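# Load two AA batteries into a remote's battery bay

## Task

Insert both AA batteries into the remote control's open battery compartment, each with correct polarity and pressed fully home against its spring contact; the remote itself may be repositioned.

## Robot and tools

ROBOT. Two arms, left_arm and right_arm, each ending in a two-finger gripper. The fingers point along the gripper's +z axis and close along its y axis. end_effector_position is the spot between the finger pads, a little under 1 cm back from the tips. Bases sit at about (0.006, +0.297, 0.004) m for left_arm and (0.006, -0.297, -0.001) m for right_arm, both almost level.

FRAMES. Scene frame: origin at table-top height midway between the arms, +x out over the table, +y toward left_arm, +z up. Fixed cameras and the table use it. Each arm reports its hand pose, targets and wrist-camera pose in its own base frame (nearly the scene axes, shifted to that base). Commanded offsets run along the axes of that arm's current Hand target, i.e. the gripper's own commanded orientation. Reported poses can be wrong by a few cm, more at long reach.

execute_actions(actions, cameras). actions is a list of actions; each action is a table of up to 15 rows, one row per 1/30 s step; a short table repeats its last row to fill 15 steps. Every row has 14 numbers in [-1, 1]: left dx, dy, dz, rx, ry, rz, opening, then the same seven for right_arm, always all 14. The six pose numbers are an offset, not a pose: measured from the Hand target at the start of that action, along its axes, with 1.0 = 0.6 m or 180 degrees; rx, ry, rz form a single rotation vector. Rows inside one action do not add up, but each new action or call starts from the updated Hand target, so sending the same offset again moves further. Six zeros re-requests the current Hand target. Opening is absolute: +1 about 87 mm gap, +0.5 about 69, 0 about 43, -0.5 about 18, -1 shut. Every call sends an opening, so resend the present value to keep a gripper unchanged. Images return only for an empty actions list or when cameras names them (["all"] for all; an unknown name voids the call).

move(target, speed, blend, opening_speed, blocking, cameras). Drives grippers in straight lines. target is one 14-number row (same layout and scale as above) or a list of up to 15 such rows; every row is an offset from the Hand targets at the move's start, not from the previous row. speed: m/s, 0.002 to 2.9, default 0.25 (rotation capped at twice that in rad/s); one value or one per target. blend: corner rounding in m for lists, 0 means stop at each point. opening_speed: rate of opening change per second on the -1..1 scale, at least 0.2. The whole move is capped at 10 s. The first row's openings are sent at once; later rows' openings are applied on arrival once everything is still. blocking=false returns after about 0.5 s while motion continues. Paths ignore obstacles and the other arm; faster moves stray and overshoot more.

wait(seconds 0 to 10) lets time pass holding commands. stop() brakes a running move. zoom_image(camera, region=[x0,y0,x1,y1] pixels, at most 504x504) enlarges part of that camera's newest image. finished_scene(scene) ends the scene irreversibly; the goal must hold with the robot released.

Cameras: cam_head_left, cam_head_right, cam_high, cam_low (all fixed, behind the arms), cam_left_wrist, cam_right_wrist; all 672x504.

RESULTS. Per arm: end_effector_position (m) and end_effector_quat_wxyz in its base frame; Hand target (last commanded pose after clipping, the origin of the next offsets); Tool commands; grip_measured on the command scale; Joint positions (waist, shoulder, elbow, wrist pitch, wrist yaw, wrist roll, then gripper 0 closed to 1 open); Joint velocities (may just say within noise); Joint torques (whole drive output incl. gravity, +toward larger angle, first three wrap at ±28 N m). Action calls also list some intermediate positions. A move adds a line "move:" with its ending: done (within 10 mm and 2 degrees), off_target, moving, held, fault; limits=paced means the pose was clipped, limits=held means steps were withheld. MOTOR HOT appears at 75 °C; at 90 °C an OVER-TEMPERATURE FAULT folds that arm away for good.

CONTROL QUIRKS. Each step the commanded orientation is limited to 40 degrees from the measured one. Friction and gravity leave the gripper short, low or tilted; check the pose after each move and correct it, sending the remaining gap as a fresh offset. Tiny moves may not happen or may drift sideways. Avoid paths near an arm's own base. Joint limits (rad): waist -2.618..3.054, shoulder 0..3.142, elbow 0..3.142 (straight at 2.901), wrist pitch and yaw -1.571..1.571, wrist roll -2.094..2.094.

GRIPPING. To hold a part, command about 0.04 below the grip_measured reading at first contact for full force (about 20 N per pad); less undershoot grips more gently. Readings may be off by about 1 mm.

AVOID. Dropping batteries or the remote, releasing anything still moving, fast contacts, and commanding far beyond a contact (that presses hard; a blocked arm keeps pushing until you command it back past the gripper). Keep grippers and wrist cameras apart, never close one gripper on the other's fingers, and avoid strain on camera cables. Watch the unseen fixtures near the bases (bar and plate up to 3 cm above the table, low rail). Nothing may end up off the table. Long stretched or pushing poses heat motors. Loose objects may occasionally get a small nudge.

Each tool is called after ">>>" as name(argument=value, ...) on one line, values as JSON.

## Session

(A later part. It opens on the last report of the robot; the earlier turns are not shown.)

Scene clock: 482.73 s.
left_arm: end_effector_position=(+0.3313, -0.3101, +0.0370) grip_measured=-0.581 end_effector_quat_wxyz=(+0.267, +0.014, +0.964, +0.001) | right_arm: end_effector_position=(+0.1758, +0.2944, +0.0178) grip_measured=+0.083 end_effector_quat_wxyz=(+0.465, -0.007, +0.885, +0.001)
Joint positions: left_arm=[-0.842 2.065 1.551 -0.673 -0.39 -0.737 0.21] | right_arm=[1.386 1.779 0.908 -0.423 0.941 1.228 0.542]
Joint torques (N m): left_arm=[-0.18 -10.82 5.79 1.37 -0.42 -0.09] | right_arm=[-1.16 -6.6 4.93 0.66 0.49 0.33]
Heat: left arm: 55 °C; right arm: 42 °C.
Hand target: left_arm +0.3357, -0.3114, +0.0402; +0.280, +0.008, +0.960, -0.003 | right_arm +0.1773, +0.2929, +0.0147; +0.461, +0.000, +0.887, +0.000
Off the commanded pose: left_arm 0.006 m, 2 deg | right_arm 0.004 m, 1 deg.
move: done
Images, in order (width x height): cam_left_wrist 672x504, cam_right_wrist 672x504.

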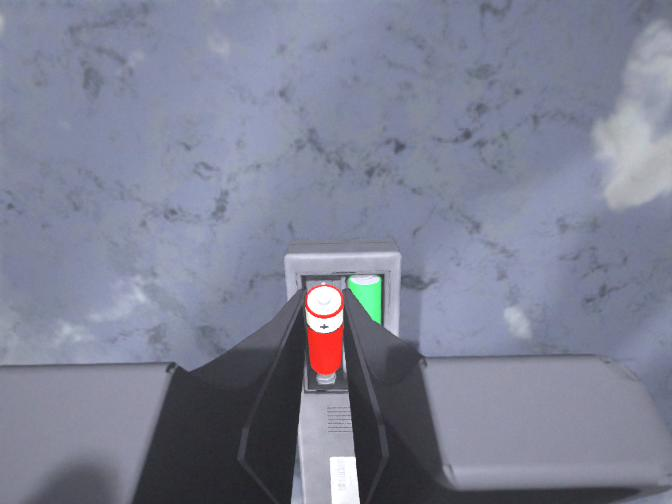

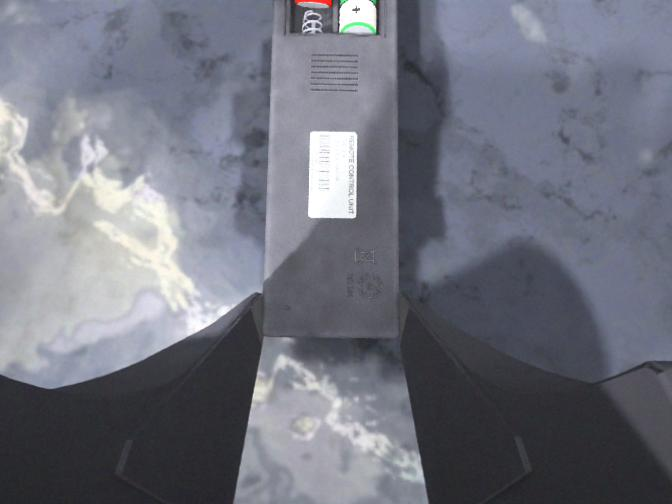

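>>> move(target=[0.031,0,-0.012,0,0,0,-0.7,0,0,0,0,0,0,0], speed=0.06, cameras=["cam_left_wrist","cam_right_wrist"])

Scene clock: 490.57 s.
left_arm: end_effector_position=(+0.3254, -0.3087, +0.0320) grip_measured=-0.581 end_effector_quat_wxyz=(+0.285, +0.006, +0.959, +0.006) | right_arm: end_effector_position=(+0.1740, +0.2949, +0.0162) grip_measured=+0.083 end_effector_quat_wxyz=(+0.460, -0.008, +0.888, +0.003)
Joint positions: left_arm=[-0.866 2.043 1.486 -0.621 -0.435 -0.765 0.21] | right_arm=[1.386 1.779 0.908 -0.425 0.927 1.23 0.542]
Joint torques (N m): left_arm=[-1.35 -11.99 4.96 1.03 -0.14 -0.16] | right_arm=[-1.13 -6.6 4.92 0.69 0.63 0.32]
Heat: left arm: 54 °C; right arm: 42 °C.
Hand target: left_arm +0.3162, -0.3111, +0.0364; +0.280, +0.008, +0.960, -0.003 | right_arm +0.1772, +0.2930, +0.0147; +0.461, +0.000, +0.887, +0.001
Off the commanded pose: left_arm 0.010 m, 1 deg | right_arm 0.004 m, 1 deg.
move: done
Images, in order (width x height): cam_left_wrist 672x504, cam_right_wrist 672x504.

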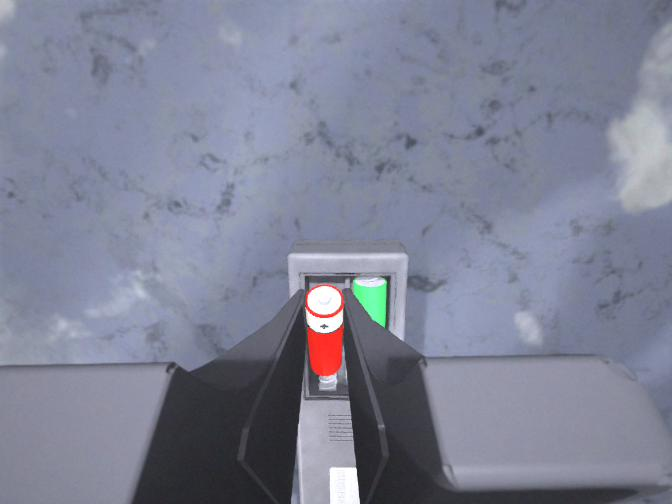

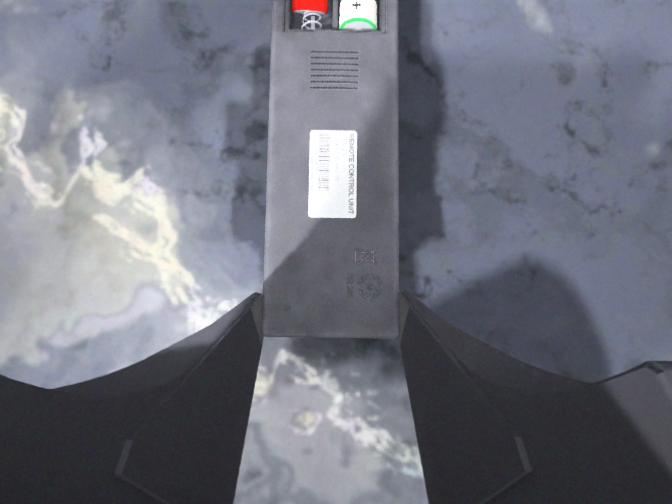

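>>> move(target=[0.045,0,-0.026,0,0,0,-0.7,0,0,0,0,0,0,0], speed=0.06, cameras=["cam_left_wrist","cam_right_wrist"])

Scene clock: 496.53 s.
left_arm: end_effector_position=(+0.3134, -0.3104, +0.0431) grip_measured=-0.581 end_effector_quat_wxyz=(+0.322, -0.011, +0.947, +0.001) | right_arm: end_effector_position=(+0.1738, +0.2945, +0.0160) grip_measured=+0.083 end_effector_quat_wxyz=(+0.459, -0.009, +0.888, +0.002)
Joint positions: left_arm=[-0.914 1.972 1.402 -0.57 -0.509 -0.824 0.21] | right_arm=[1.386 1.779 0.908 -0.427 0.926 1.23 0.542]
Joint torques (N m): left_arm=[-2.44 -10.81 4.29 0.55 0.38 -0.17] | right_arm=[-1.13 -6.61 4.93 0.7 0.65 0.32]
Heat: left arm: 54 °C; right arm: 42 °C.
Hand target: left_arm +0.2851, -0.3106, +0.0350; +0.281, +0.008, +0.960, -0.003 | right_arm +0.1773, +0.2930, +0.0147; +0.461, +0.000, +0.887, +0.000
Off the commanded pose: left_arm 0.030 m, 5 deg | right_arm 0.004 m, 1 deg.
move: off_target (left_arm)
Images, in order (width x height): cam_left_wrist 672x504, cam_right_wrist 672x504.

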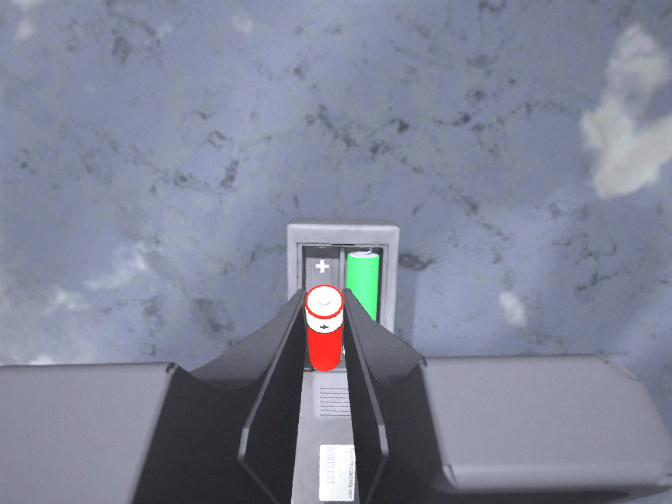

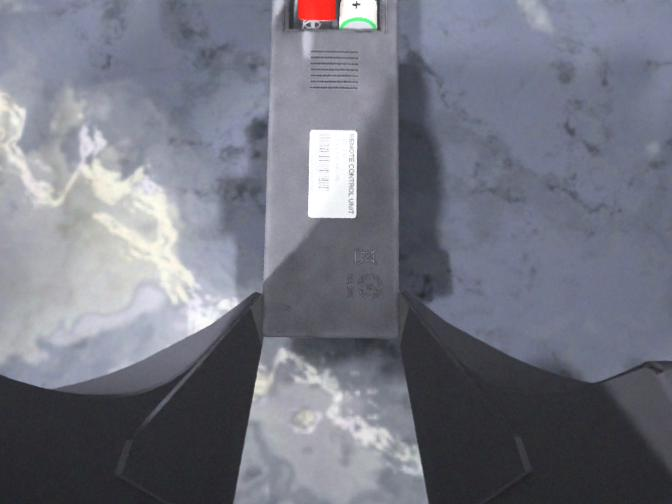

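>>> move(target=[0.014,0,0.0345,0,0.1,0,-0.75,0,0,0,0,0,0,0], speed=0.08, cameras=["cam_left_wrist","cam_right_wrist"])

Scene clock: 506.90 s.
left_arm: end_effector_position=(+0.3159, -0.3145, +0.0312) grip_measured=-0.581 end_effector_quat_wxyz=(+0.188, -0.008, +0.982, -0.017) | right_arm: end_effector_position=(+0.1737, +0.2945, +0.0159) grip_measured=+0.083 end_effector_quat_wxyz=(+0.459, -0.009, +0.889, +0.002)
Joint positions: left_arm=[-0.817 2.115 1.64 -0.807 -0.252 -0.797 0.21] | right_arm=[1.386 1.779 0.908 -0.427 0.926 1.23 0.542]
Joint torques (N m): left_arm=[-1.06 -7.54 6.58 0.1 0.54 -0.04] | right_arm=[-1.1 -6.6 4.96 0.72 0.66 0.3]
Heat: left arm: 54 °C; right arm: 42 °C.
Hand target: left_arm +0.2891, -0.3106, +0.0130; +0.127, +0.008, +0.992, -0.001 | right_arm +0.1773, +0.2930, +0.0147; +0.461, +0.000, +0.887, +0.000
Off the commanded pose: left_arm 0.033 m, 8 deg | right_arm 0.004 m, 1 deg.
move: off_target (left_arm)
Images, in order (width x height): cam_left_wrist 672x504, cam_right_wrist 672x504.

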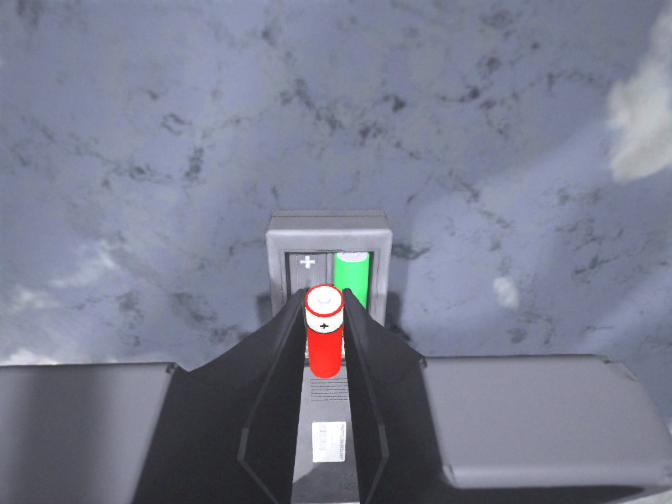

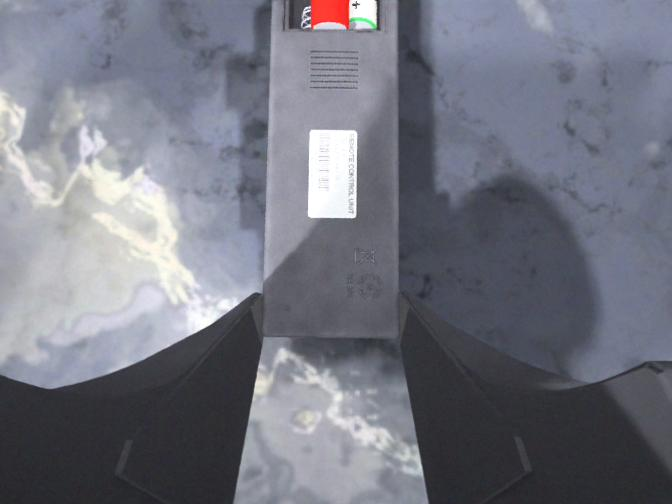

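>>> move(target=[[-0.066,0,-0.057,0,-0.06,0,-0.72,0,0,0,0,0,0,0],[-0.1,0.003,-0.058,0,-0.083,0,-0.7,0,0,0,0,0,0,0]], speed=0.1, blend=[0.02,0], cameras=["cam_left_wrist","cam_right_wrist"])

Scene clock: 520.20 s.
left_arm: end_effector_position=(+0.3250, -0.3056, +0.0386) grip_measured=-0.581 end_effector_quat_wxyz=(+0.222, +0.015, +0.975, +0.014) | right_arm: end_effector_position=(+0.1737, +0.2946, +0.0160) grip_measured=+0.083 end_effector_quat_wxyz=(+0.459, -0.009, +0.888, +0.002)
Joint positions: left_arm=[-0.826 2.105 1.644 -0.809 -0.339 -0.744 0.21] | right_arm=[1.386 1.779 0.908 -0.427 0.926 1.23 0.542]
Joint torques (N m): left_arm=[0.47 -13.45 7.92 1.14 -0.49 0.06] | right_arm=[-1.1 -6.6 4.88 0.7 0.66 0.31]
Heat: left arm: 53 °C; right arm: 42 °C.
Hand target: left_arm +0.3385, -0.3095, +0.0618; +0.255, +0.008, +0.967, -0.002 | right_arm +0.1773, +0.2930, +0.0147; +0.461, +0.000, +0.887, +0.000
Off the commanded pose: left_arm 0.027 m, 4 deg | right_arm 0.004 m, 1 deg.
move: off_target (left_arm); blend cut to 0.0181 m at target 1; target 2's new opening was sent with left_arm's hand 0.027 m and 4 deg from that target
Images, in order (width x height): cam_left_wrist 672x504, cam_right_wrist 672x504.

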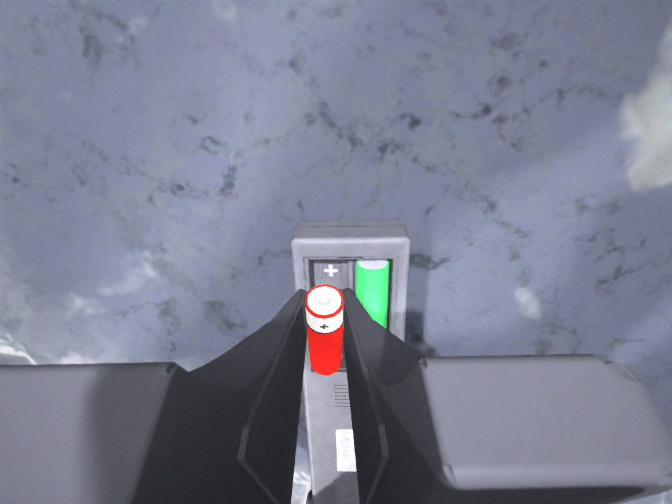

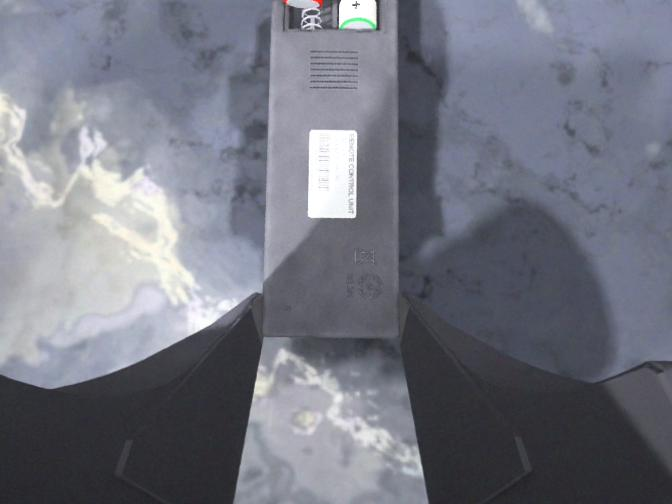

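>>> move(target=[0.022,-0.010,0.024,0.0041,0,0.0072,-0.7,0,0,0,0,0,0,0], speed=0.08, cameras=["cam_left_wrist","cam_right_wrist"])

Scene clock: 527.53 s.
left_arm: end_effector_position=(+0.3291, -0.3124, +0.0348) grip_measured=-0.581 end_effector_quat_wxyz=(+0.236, +0.021, +0.971, +0.002) | right_arm: end_effector_position=(+0.1737, +0.2946, +0.0160) grip_measured=+0.083 end_effector_quat_wxyz=(+0.459, -0.009, +0.888, +0.002)
Joint positions: left_arm=[-0.832 2.105 1.62 -0.747 -0.342 -0.729 0.21] | right_arm=[1.386 1.779 0.908 -0.427 0.926 1.23 0.542]
Joint torques (N m): left_arm=[-0.42 -11.97 5.81 1.31 -0.4 0.02] | right_arm=[-1.09 -6.57 4.98 0.7 0.66 0.31]
Heat: left arm: 53 °C; right arm: 42 °C.
Hand target: left_arm +0.3340, -0.3155, +0.0427; +0.255, +0.020, +0.967, -0.006 | right_arm +0.1773, +0.2930, +0.0147; +0.461, +0.000, +0.887, +0.000
Off the commanded pose: left_arm 0.010 m, 2 deg | right_arm 0.004 m, 1 deg.
move: done
Images, in order (width x height): cam_left_wrist 672x504, cam_right_wrist 672x504.

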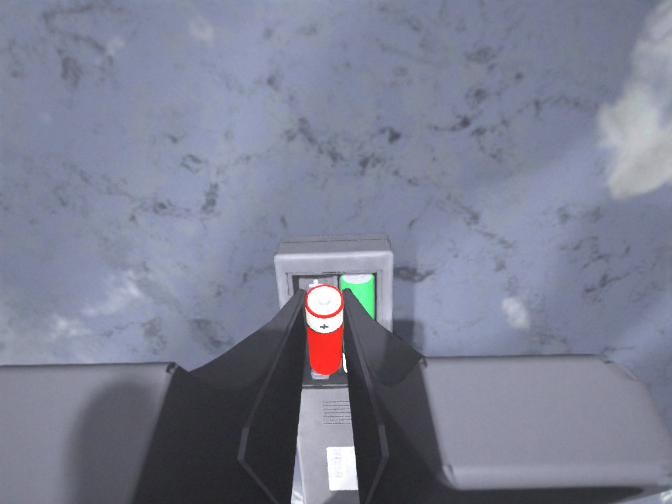

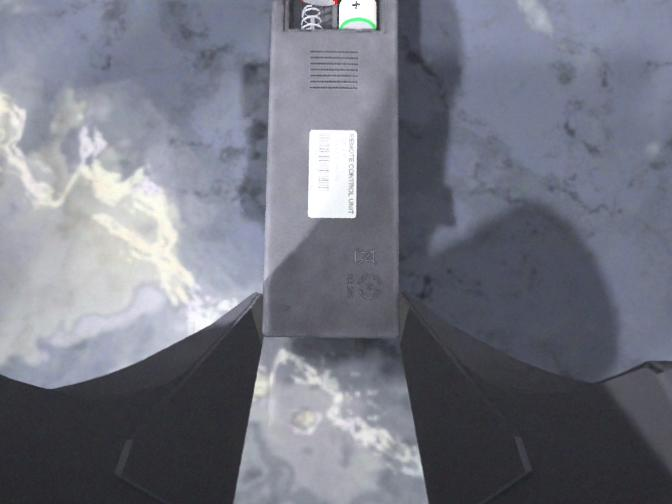

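>>> move(target=[0.007,0.0085,0.007,0,0,0,-0.7,0,0,0,0,0,0,0], speed=0.08, cameras=["cam_left_wrist","cam_right_wrist"])

Scene clock: 535.63 s.
left_arm: end_effector_position=(+0.3295, -0.3110, +0.0281) grip_measured=-0.581 end_effector_quat_wxyz=(+0.241, +0.022, +0.970, +0.001) | right_arm: end_effector_position=(+0.1737, +0.2946, +0.0160) grip_measured=+0.083 end_effector_quat_wxyz=(+0.459, -0.009, +0.888, +0.002)
Joint positions: left_arm=[-0.831 2.101 1.583 -0.704 -0.346 -0.723 0.21] | right_arm=[1.386 1.779 0.908 -0.427 0.926 1.23 0.542]
Joint torques (N m): left_arm=[0.09 -12.63 5.24 1.22 -0.33 0.04] | right_arm=[-1.11 -6.58 4.97 0.7 0.66 0.3]
Heat: left arm: 53 °C; right arm: 42 °C.
Hand target: left_arm +0.3327, -0.3104, +0.0371; +0.255, +0.020, +0.967, -0.006 | right_arm +0.1772, +0.2930, +0.0147; +0.461, +0.000, +0.887, +0.001
Off the commanded pose: left_arm 0.009 m, 2 deg | right_arm 0.004 m, 1 deg.
move: done
Images, in order (width x height): cam_left_wrist 672x504, cam_right_wrist 672x504.

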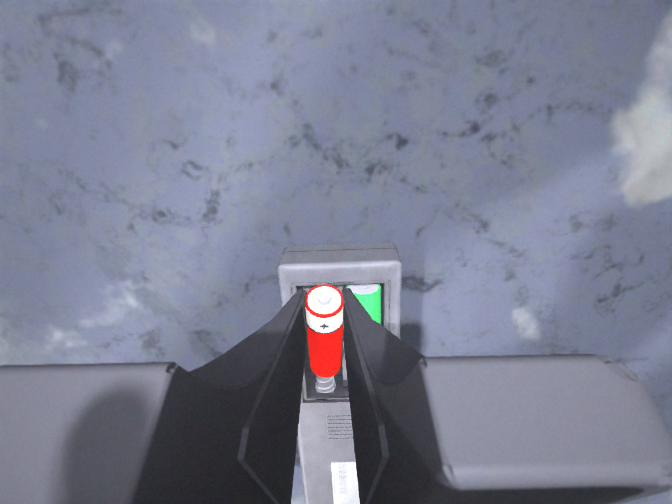

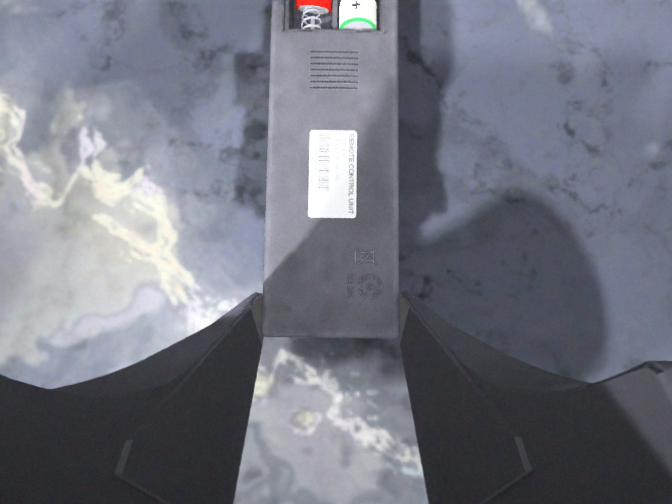

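>>> move(target=[0.056,0,0.004,0,0.022,0,-0.75,0,0,0,0,0,0,0], speed=0.06, cameras=["cam_left_wrist","cam_right_wrist"])

Scene clock: 540.80 s.
left_arm: end_effector_position=(+0.3261, -0.3103, +0.0248) grip_measured=-0.581 end_effector_quat_wxyz=(+0.250, +0.011, +0.968, -0.007) | right_arm: end_effector_position=(+0.1737, +0.2946, +0.0160) grip_measured=+0.083 end_effector_quat_wxyz=(+0.459, -0.009, +0.888, +0.002)
Joint positions: left_arm=[-0.837 2.076 1.526 -0.653 -0.354 -0.748 0.21] | right_arm=[1.386 1.779 0.908 -0.427 0.926 1.23 0.542]
Joint torques (N m): left_arm=[-1.91 -11.02 4.18 0.69 0.14 -0.19] | right_arm=[-1.1 -6.58 4.9 0.71 0.66 0.31]
Heat: left arm: 54 °C; right arm: 42 °C.
Hand target: left_arm +0.3045, -0.3092, +0.0183; +0.221, +0.021, +0.975, -0.005 | right_arm +0.1772, +0.2930, +0.0147; +0.461, +0.000, +0.887, +0.001
Off the commanded pose: left_arm 0.022 m, 4 deg | right_arm 0.004 m, 1 deg.
move: off_target (left_arm)
Images, in order (width x height): cam_left_wrist 672x504, cam_right_wrist 672x504.

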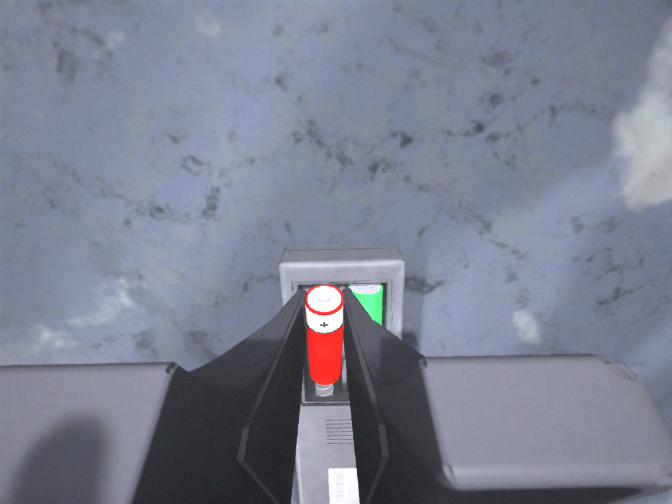

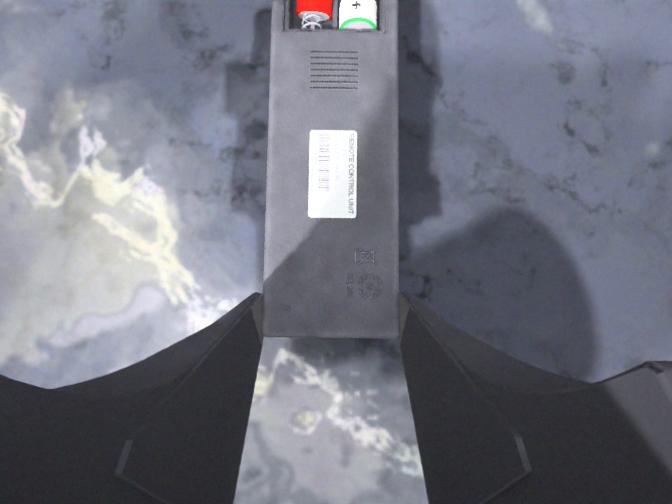

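>>> move(target=[0.03,0.002,0,0,0.03,0,-0.78,0,0,0,0,0,0,0], speed=0.06, cameras=["cam_left_wrist","cam_right_wrist"])

Scene clock: 546.43 s.
left_arm: end_effector_position=(+0.3240, -0.3101, +0.0241) grip_measured=-0.581 end_effector_quat_wxyz=(+0.245, +0.006, +0.970, -0.007) | right_arm: end_effector_position=(+0.1737, +0.2945, +0.0159) grip_measured=+0.083 end_effector_quat_wxyz=(+0.459, -0.009, +0.889, +0.002)
Joint positions: left_arm=[-0.837 2.076 1.526 -0.661 -0.348 -0.761 0.21] | right_arm=[1.386 1.779 0.908 -0.427 0.926 1.231 0.542]
Joint torques (N m): left_arm=[-1.63 -9.66 5.38 0.05 0.76 -0.25] | right_arm=[-1.1 -6.58 4.92 0.7 0.65 0.31]
Heat: left arm: 55 °C; right arm: 42 °C.
Hand target: left_arm +0.2884, -0.3073, +0.0105; +0.175, +0.021, +0.984, -0.004 | right_arm +0.1772, +0.2930, +0.0147; +0.461, +0.000, +0.887, +0.000
Off the commanded pose: left_arm 0.038 m, 8 deg | right_arm 0.004 m, 1 deg.
move: off_target (left_arm)
Images, in order (width x height): cam_left_wrist 672x504, cam_right_wrist 672x504.

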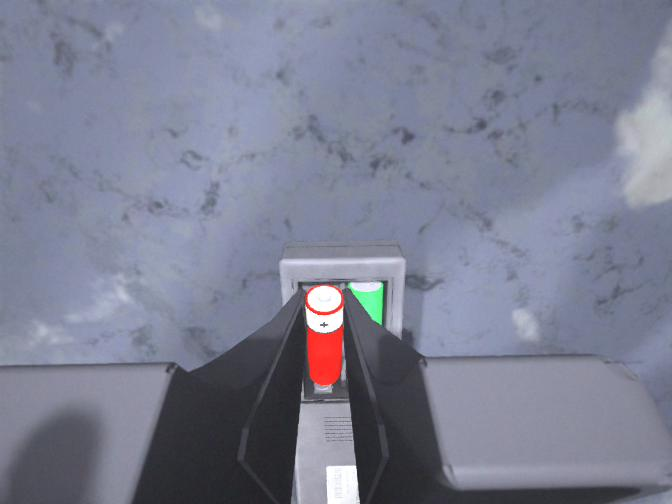

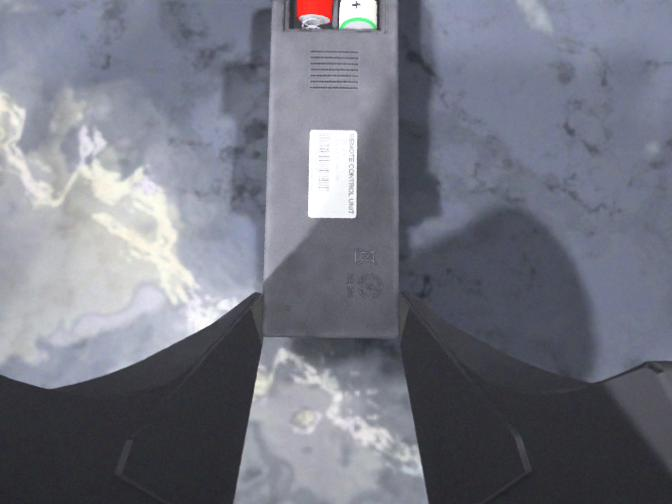

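>>> move(target=[0.037,0.004,0.004,0,0.04,0,-0.8,0,0,0,0,0,0,0], speed=0.06, cameras=["cam_left_wrist","cam_right_wrist"])

Scene clock: 551.47 s.
left_arm: end_effector_position=(+0.3196, -0.3093, +0.0243) grip_measured=-0.581 end_effector_quat_wxyz=(+0.219, -0.001, +0.975, -0.019) | right_arm: end_effector_position=(+0.1731, +0.2943, +0.0158) grip_measured=+0.083 end_effector_quat_wxyz=(+0.458, -0.009, +0.889, +0.002)
Joint positions: left_arm=[-0.82 2.076 1.537 -0.692 -0.291 -0.772 0.21] | right_arm=[1.388 1.779 0.908 -0.431 0.926 1.233 0.542]
Joint torques (N m): left_arm=[-2.24 -7.64 5.91 -0.47 1.12 -0.27] | right_arm=[-1.31 -6.61 4.96 0.74 0.66 0.29]
Heat: left arm: 54 °C; right arm: 42 °C.
Hand target: left_arm +0.2685, -0.3041, +0.0007; +0.113, +0.021, +0.993, -0.003 | right_arm +0.1773, +0.2930, +0.0147; +0.461, +0.000, +0.887, +0.000
Off the commanded pose: left_arm 0.057 m, 13 deg | right_arm 0.004 m, 1 deg.
move: off_target (left_arm)
Images, in order (width x height): cam_left_wrist 672x504, cam_right_wrist 672x504.

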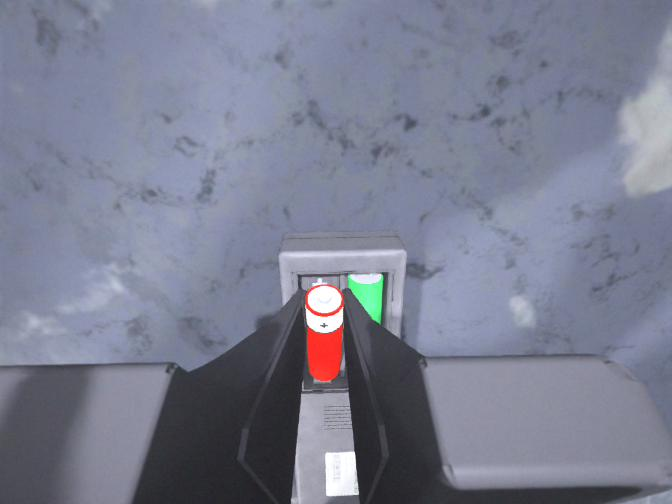

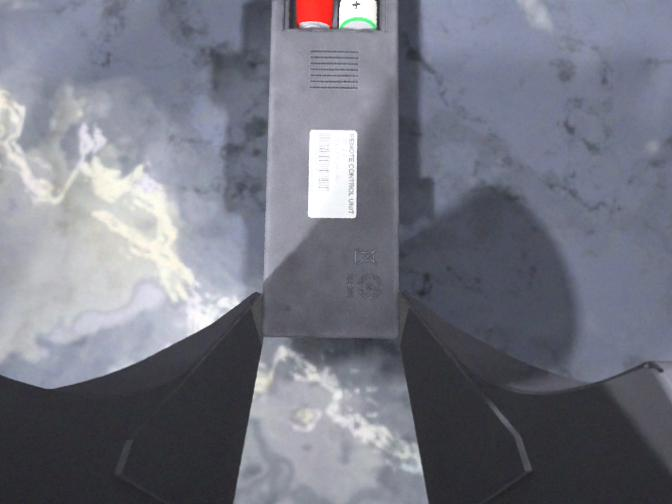

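>>> move(target=[0.009,0,0.042,0,0.05,0,-0.8,0,0,0,0,0,0,0], speed=0.06, cameras=["cam_left_wrist","cam_right_wrist"])

Scene clock: 562.77 s.
left_arm: end_effector_position=(+0.3214, -0.3099, +0.0184) grip_measured=-0.582 end_effector_quat_wxyz=(+0.149, +0.005, +0.989, -0.024) | right_arm: end_effector_position=(+0.1731, +0.2943, +0.0158) grip_measured=+0.083 end_effector_quat_wxyz=(+0.458, -0.009, +0.889, +0.002)
Joint positions: left_arm=[-0.772 2.171 1.685 -0.834 -0.17 -0.74 0.209] | right_arm=[1.388 1.779 0.908 -0.431 0.926 1.233 0.542]
Joint torques (N m): left_arm=[-2.11 -4.83 3.63 -0.12 1.09 -0.23] | right_arm=[-1.26 -6.61 4.93 0.73 0.66 0.28]
Heat: left arm: 53 °C; right arm: 42 °C.
Hand target: left_arm +0.2689, -0.3042, -0.0251; +0.034, +0.021, +0.999, -0.001 | right_arm +0.1774, +0.2930, +0.0147; +0.461, +0.000, +0.887, +0.000
Off the commanded pose: left_arm 0.068 m, 14 deg | right_arm 0.005 m, 1 deg.
move: off_target (left_arm)
Images, in order (width x height): cam_left_wrist 672x504, cam_right_wrist 672x504.

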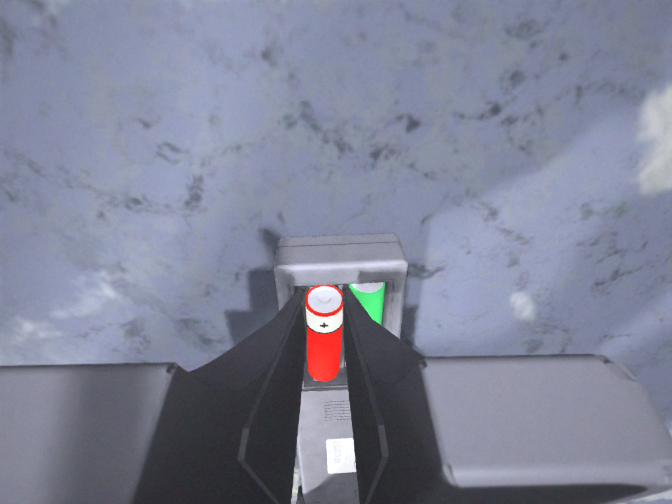

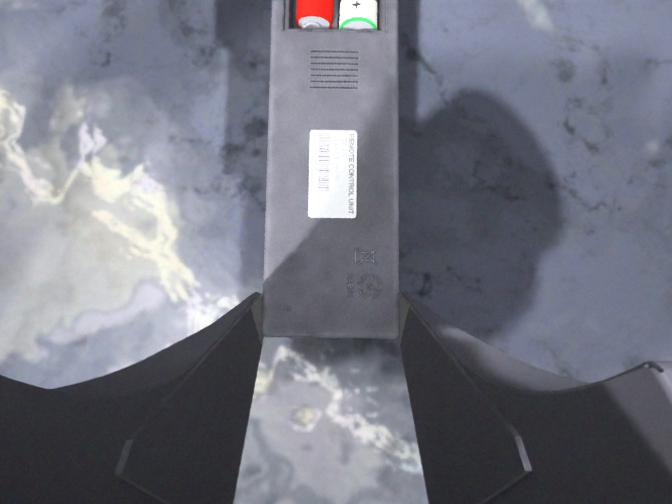

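>>> move(target=[0.012,0,0.03,0,0.03,0,-0.8,0,0,0,0,0,0,0], speed=0.06, cameras=["cam_left_wrist","cam_right_wrist"])

Scene clock: 567.87 s.
left_arm: end_effector_position=(+0.3219, -0.3098, +0.0170) grip_measured=-0.585 end_effector_quat_wxyz=(+0.115, +0.005, +0.993, -0.031) | right_arm: end_effector_position=(+0.1731, +0.2943, +0.0158) grip_measured=+0.083 end_effector_quat_wxyz=(+0.458, -0.009, +0.889, +0.002)
Joint positions: left_arm=[-0.747 2.213 1.751 -0.896 -0.109 -0.725 0.207] | right_arm=[1.388 1.779 0.908 -0.431 0.926 1.233 0.542]
Joint torques (N m): left_arm=[-2.63 -2.7 1.89 0 1.15 -0.23] | right_arm=[-1.28 -6.63 4.94 0.74 0.67 0.29]
Heat: left arm: 52 °C; right arm: 42 °C.
Hand target: left_arm +0.2630, -0.3039, -0.0434; -0.013, +0.021, +1.000, +0.000 | right_arm +0.1774, +0.2930, +0.0147; +0.461, +0.000, +0.887, +0.000
Off the commanded pose: left_arm 0.085 m, 15 deg | right_arm 0.005 m, 1 deg.
move: off_target (left_arm)
Images, in order (width x height): cam_left_wrist 672x504, cam_right_wrist 672x504.

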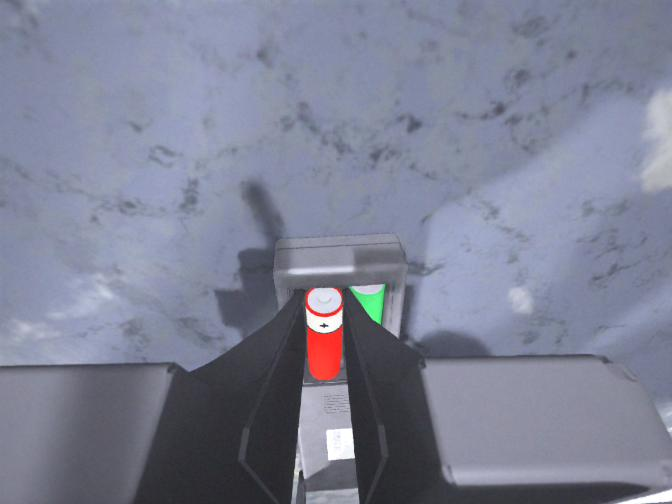

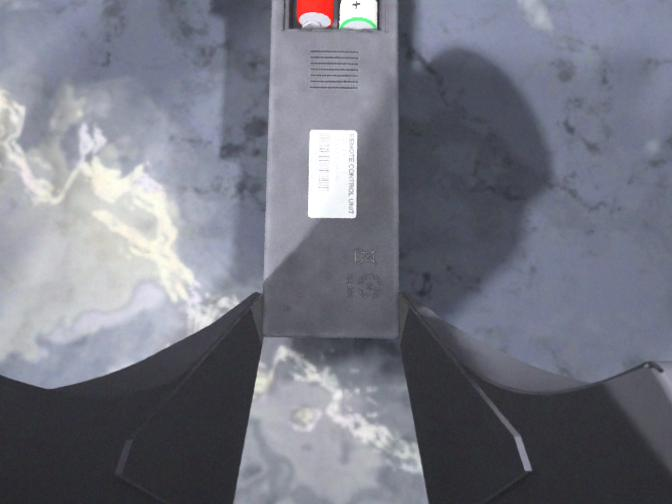

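>>> move(target=[[-0.06,-0.006,-0.07,0,-0.06,0,-0.75,0,0,0,0,0,0,0],[-0.06,-0.006,-0.07,0,-0.06,0,-0.45,0,0,0,0,0,0,0]], speed=0.08, opening_speed=0.5, cameras=["cam_left_wrist","cam_right_wrist"])

Scene clock: 577.17 s.
left_arm: end_effector_position=(+0.3233, -0.3102, +0.0186) grip_measured=-0.565 end_effector_quat_wxyz=(+0.128, +0.010, +0.992, -0.020) | right_arm: end_effector_position=(+0.1731, +0.2943, +0.0158) grip_measured=+0.083 end_effector_quat_wxyz=(+0.458, -0.009, +0.889, +0.002)
Joint positions: left_arm=[-0.76 2.213 1.758 -0.9 -0.144 -0.724 0.218] | right_arm=[1.388 1.779 0.908 -0.431 0.926 1.233 0.542]
Joint torques (N m): left_arm=[-1.96 -7.57 5.61 0.32 0.23 -0.11] | right_arm=[-1.31 -6.63 4.94 0.74 0.67 0.29]
Heat: left arm: 50 °C; right arm: 42 °C.
Hand target: left_arm +0.2998, -0.3091, -0.0023; +0.082, +0.021, +0.996, -0.002 | right_arm +0.1774, +0.2930, +0.0147; +0.461, +0.000, +0.887, +0.000
Off the commanded pose: left_arm 0.031 m, 6 deg | right_arm 0.005 m, 1 deg.
move: off_target (left_arm); target 2's new opening was sent with left_arm's hand 0.031 m and 6 deg from that target
Images, in order (width x height): cam_left_wrist 672x504, cam_right_wrist 672x504.

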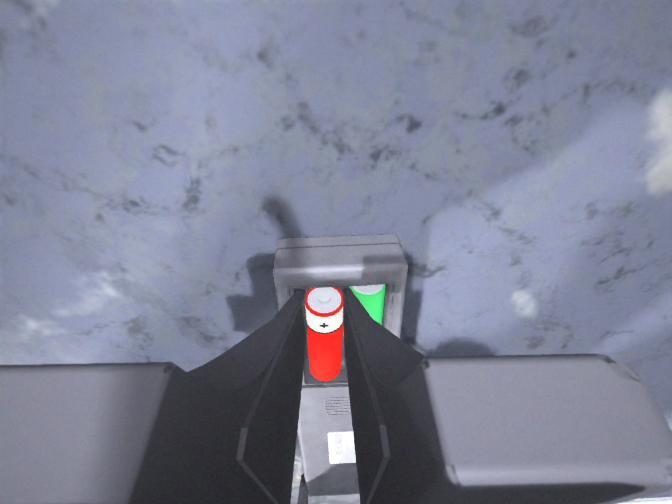

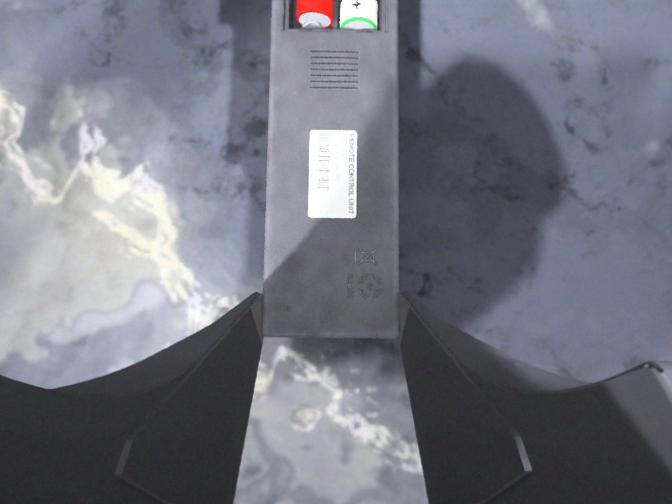

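>>> move(target=[[-0.025,0,-0.02,0,0,0,-0.5,0,0,0,0,0,0,0],[-0.045,0,-0.09,0,0,0,-0.5,0,0,0,0,0,0,0]], speed=0.06, cameras=["cam_left_wrist","cam_right_wrist"])

Scene clock: 585.30 s.
left_arm: end_effector_position=(+0.3152, -0.3085, +0.0549) grip_measured=-0.500 end_effector_quat_wxyz=(+0.086, +0.020, +0.996, +0.000) | right_arm: end_effector_position=(+0.1733, +0.2942, +0.0159) grip_measured=+0.083 end_effector_quat_wxyz=(+0.459, -0.009, +0.888, +0.002)
Joint positions: left_arm=[-0.76 2.261 1.986 -1.168 -0.116 -0.711 0.25] | right_arm=[1.388 1.779 0.908 -0.431 0.927 1.233 0.542]
Joint velocities: left_arm=[within noise] | right_arm=[0.007 -0.007 -0.017 0.154 -0.037 -0.022 0.006]
Joint torques (N m): left_arm=[0.43 -9.98 8.5 0.48 0.01 0.04] | right_arm=[-1.33 -6.57 4.92 0.74 0.64 0.27]
Heat: left arm: 49 °C; right arm: 42 °C.
Hand target: left_arm +0.3177, -0.3097, +0.0553; +0.082, +0.021, +0.996, -0.002 | right_arm +0.1774, +0.2929, +0.0147; +0.461, +0.000, +0.887, +0.000
Off the commanded pose: left_arm 0.003 m, 1 deg | right_arm 0.004 m, 1 deg.
move: done
Images, in order (width x height): cam_left_wrist 672x504, cam_right_wrist 672x504.

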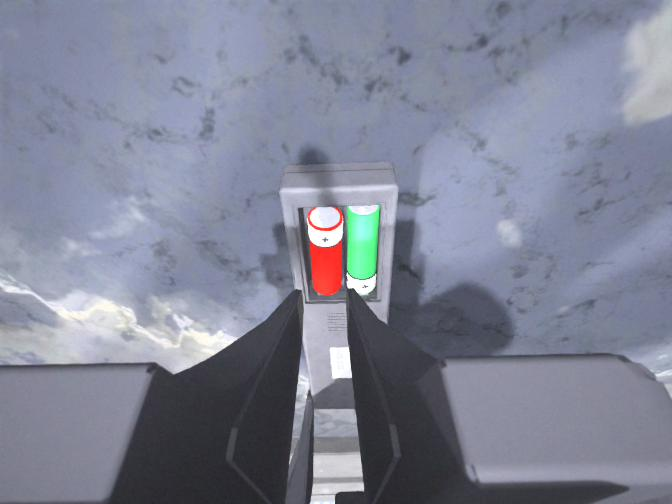

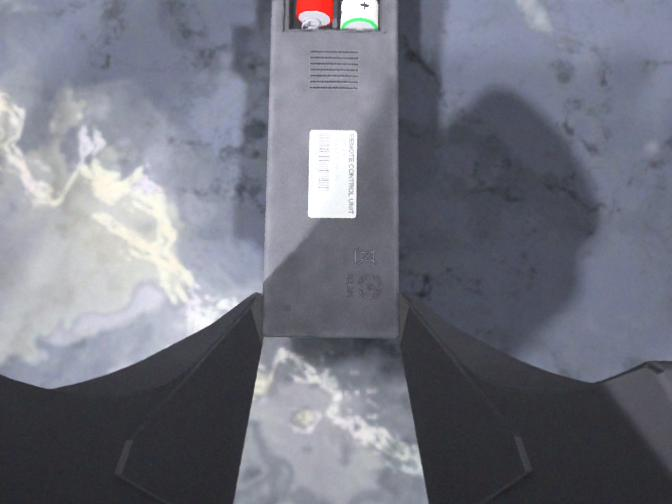

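>>> zoom_image(camera="cam_left_wrist", region=[260, 150, 420, 320])

>>> zoom_image(camera="cam_right_wrist", region=[264, 0, 404, 100])

Scaled by 2.965.

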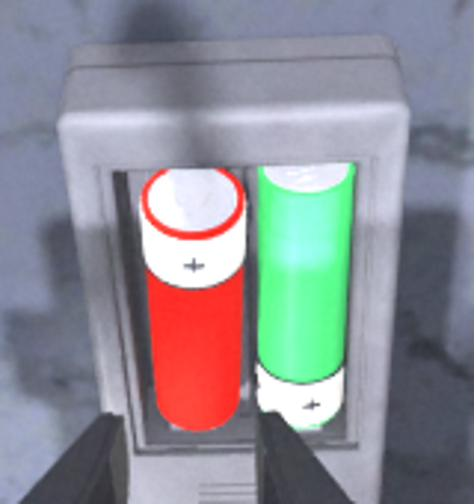

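Scaled by 3.600.

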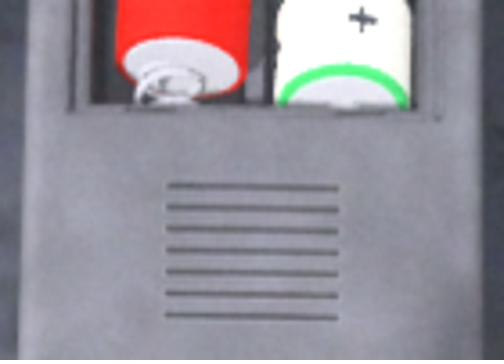

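>>> move(target=[[0,0,0,0,0,0,-0.75,0,0,0,0,0,0,0],[0.008,0,0.108,0,0.02,0,-0.75,0,0,0,0,0,0,0]], speed=0.06, cameras=["cam_left_wrist","cam_right_wrist"])

Scene clock: 599.43 s.
left_arm: end_effector_position=(+0.3184, -0.3091, +0.0275) grip_measured=-0.750 end_effector_quat_wxyz=(+0.058, +0.022, +0.998, -0.010) | right_arm: end_effector_position=(+0.1733, +0.2942, +0.0159) grip_measured=+0.083 end_effector_quat_wxyz=(+0.459, -0.009, +0.888, +0.002)
Joint positions: left_arm=[-0.735 2.317 1.97 -1.122 -0.061 -0.688 0.125] | right_arm=[1.388 1.779 0.908 -0.431 0.927 1.233 0.542]
Joint torques (N m): left_arm=[0.39 -6.45 3.36 1.4 -0.11 -0.03] | right_arm=[-1.31 -6.58 4.92 0.74 0.65 0.27]
Heat: left arm: 50 °C; right arm: 42 °C.
Hand target: left_arm +0.3236, -0.3100, -0.0095; +0.050, +0.021, +0.999, -0.002 | right_arm +0.1774, +0.2929, +0.0147; +0.461, +0.000, +0.887, +0.000
Off the commanded pose: left_arm 0.037 m, 1 deg | right_arm 0.004 m, 1 deg.
move: off_target (left_arm)
Images, in order (width x height): cam_left_wrist 672x504, cam_right_wrist 672x504.

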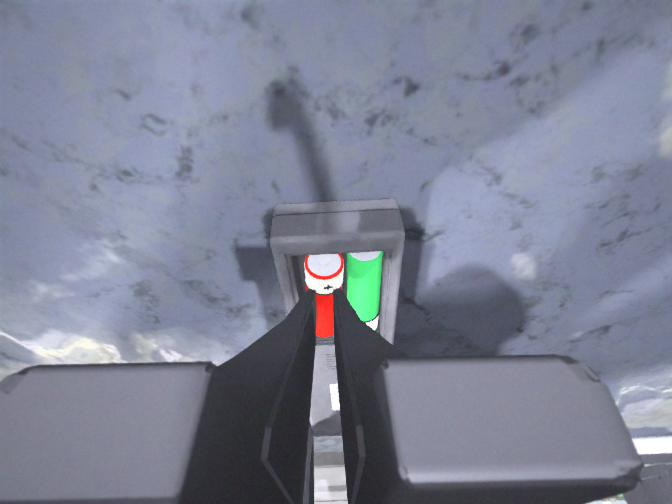

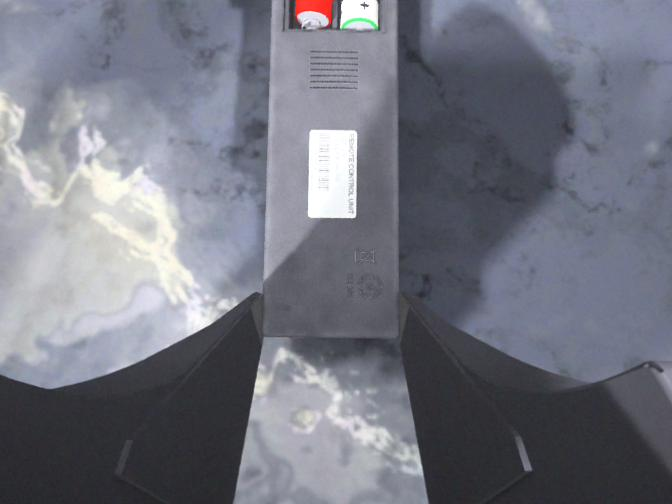

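>>> move(target=[0.015,0,0.065,0,0,0,-0.75,0,0,0,0,0,0,0], speed=0.06, cameras=["cam_left_wrist","cam_right_wrist"])

Scene clock: 604.93 s.
left_arm: end_effector_position=(+0.3167, -0.3089, +0.0200) grip_measured=-0.748 end_effector_quat_wxyz=(+0.069, +0.023, +0.997, -0.026) | right_arm: end_effector_position=(+0.1735, +0.2941, +0.0161) grip_measured=+0.083 end_effector_quat_wxyz=(+0.460, -0.007, +0.888, +0.002)
Joint positions: left_arm=[-0.734 2.273 1.864 -1.023 -0.051 -0.684 0.126] | right_arm=[1.388 1.779 0.908 -0.431 0.929 1.236 0.542]
Joint torques (N m): left_arm=[-0.42 -2.15 0.68 1.91 -0.21 -0.1] | right_arm=[-1.29 -6.58 4.93 0.74 0.63 0.25]
Heat: left arm: 50 °C; right arm: 42 °C.
Hand target: left_arm +0.3184, -0.3099, -0.0492; +0.050, +0.021, +0.999, -0.002 | right_arm +0.1773, +0.2929, +0.0146; +0.461, +0.000, +0.887, +0.000
Off the commanded pose: left_arm 0.069 m, 4 deg | right_arm 0.004 m, 1 deg.
move: off_target (left_arm)
Images, in order (width x height): cam_left_wrist 672x504, cam_right_wrist 672x504.

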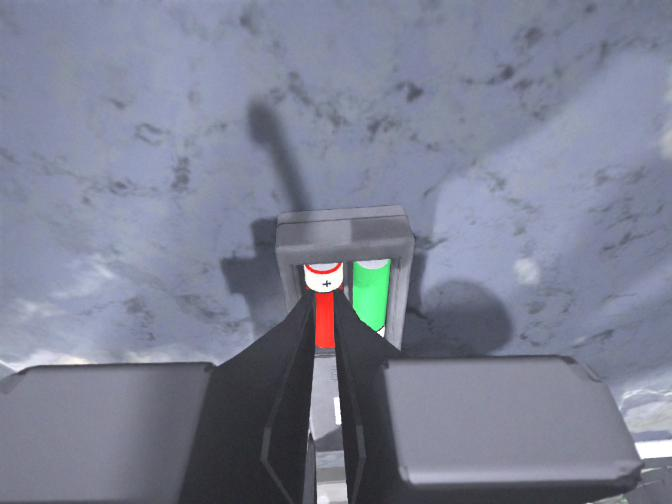

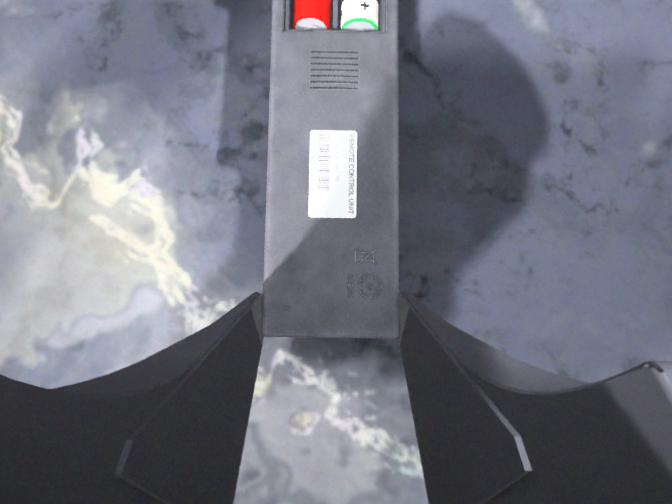

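>>> move(target=[-0.02,0,-0.19,0,-0.05,0,-0.75,0,0,0,0,0,0,0], speed=0.15, cameras=["cam_left_wrist","cam_right_wrist"])

>>> zoom_image(camera="cam_left_wrist", region=[260, 120, 420, 290])

>>> zoom_image(camera="cam_right_wrist", region=[264, 0, 404, 100])

Scene clock: 612.03 s.
left_arm: end_effector_position=(+0.3134, -0.3070, +0.0455) grip_measured=-0.750 end_effector_quat_wxyz=(+0.108, +0.026, +0.994, +0.006) | right_arm: end_effector_position=(+0.1735, +0.2941, +0.0161) grip_measured=+0.083 end_effector_quat_wxyz=(+0.460, -0.007, +0.888, +0.002)
Joint positions: left_arm=[-0.776 2.227 1.892 -1.085 -0.155 -0.711 0.125] | right_arm=[1.388 1.779 0.908 -0.431 0.929 1.236 0.542]
Joint torques (N m): left_arm=[-0.27 -13.67 8.35 0.54 -0.3 -0.11] | right_arm=[-1.32 -6.61 4.97 0.74 0.63 0.24]
Heat: left arm: 49 °C; right arm: 41 °C.
Hand target: left_arm +0.3189, -0.3097, +0.0654; +0.128, +0.021, +0.992, -0.003 | right_arm +0.1773, +0.2929, +0.0146; +0.461, +0.000, +0.887, +0.000
Off the commanded pose: left_arm 0.021 m, 3 deg | right_arm 0.004 m, 1 deg.
move: off_target (left_arm)
Images, in order (width x height): cam_left_wrist 672x504, cam_right_wrist 672x504.

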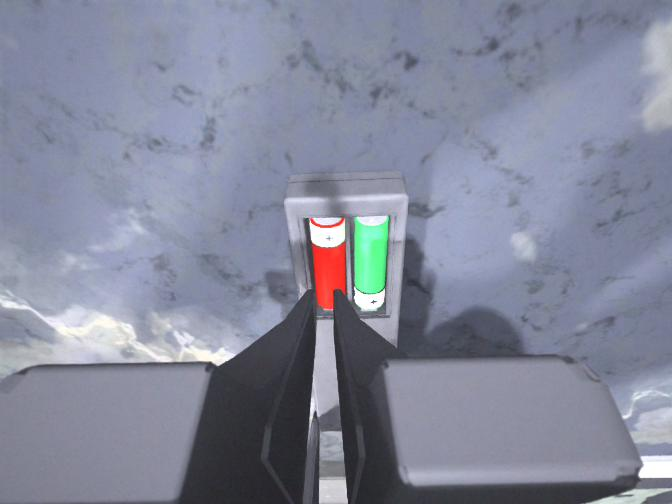

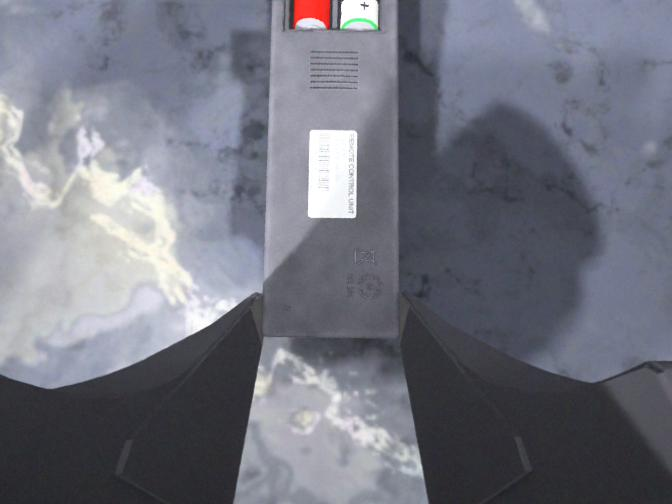

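Scaled by 2.965.

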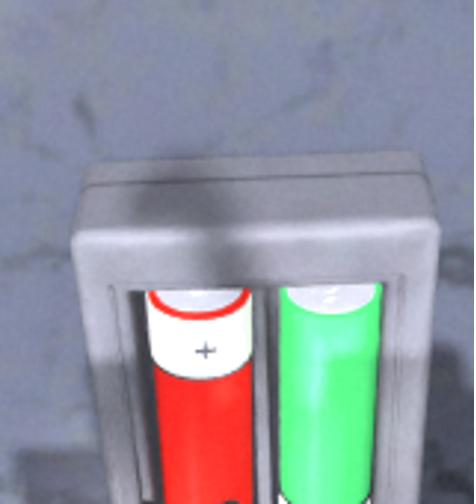

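Scaled by 3.600.

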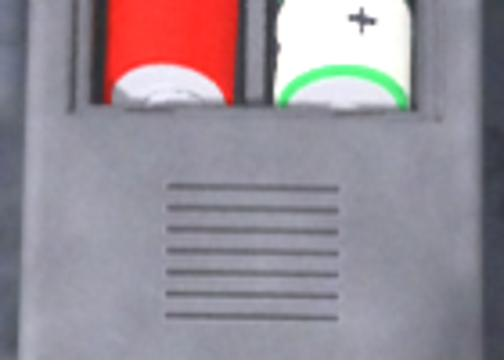

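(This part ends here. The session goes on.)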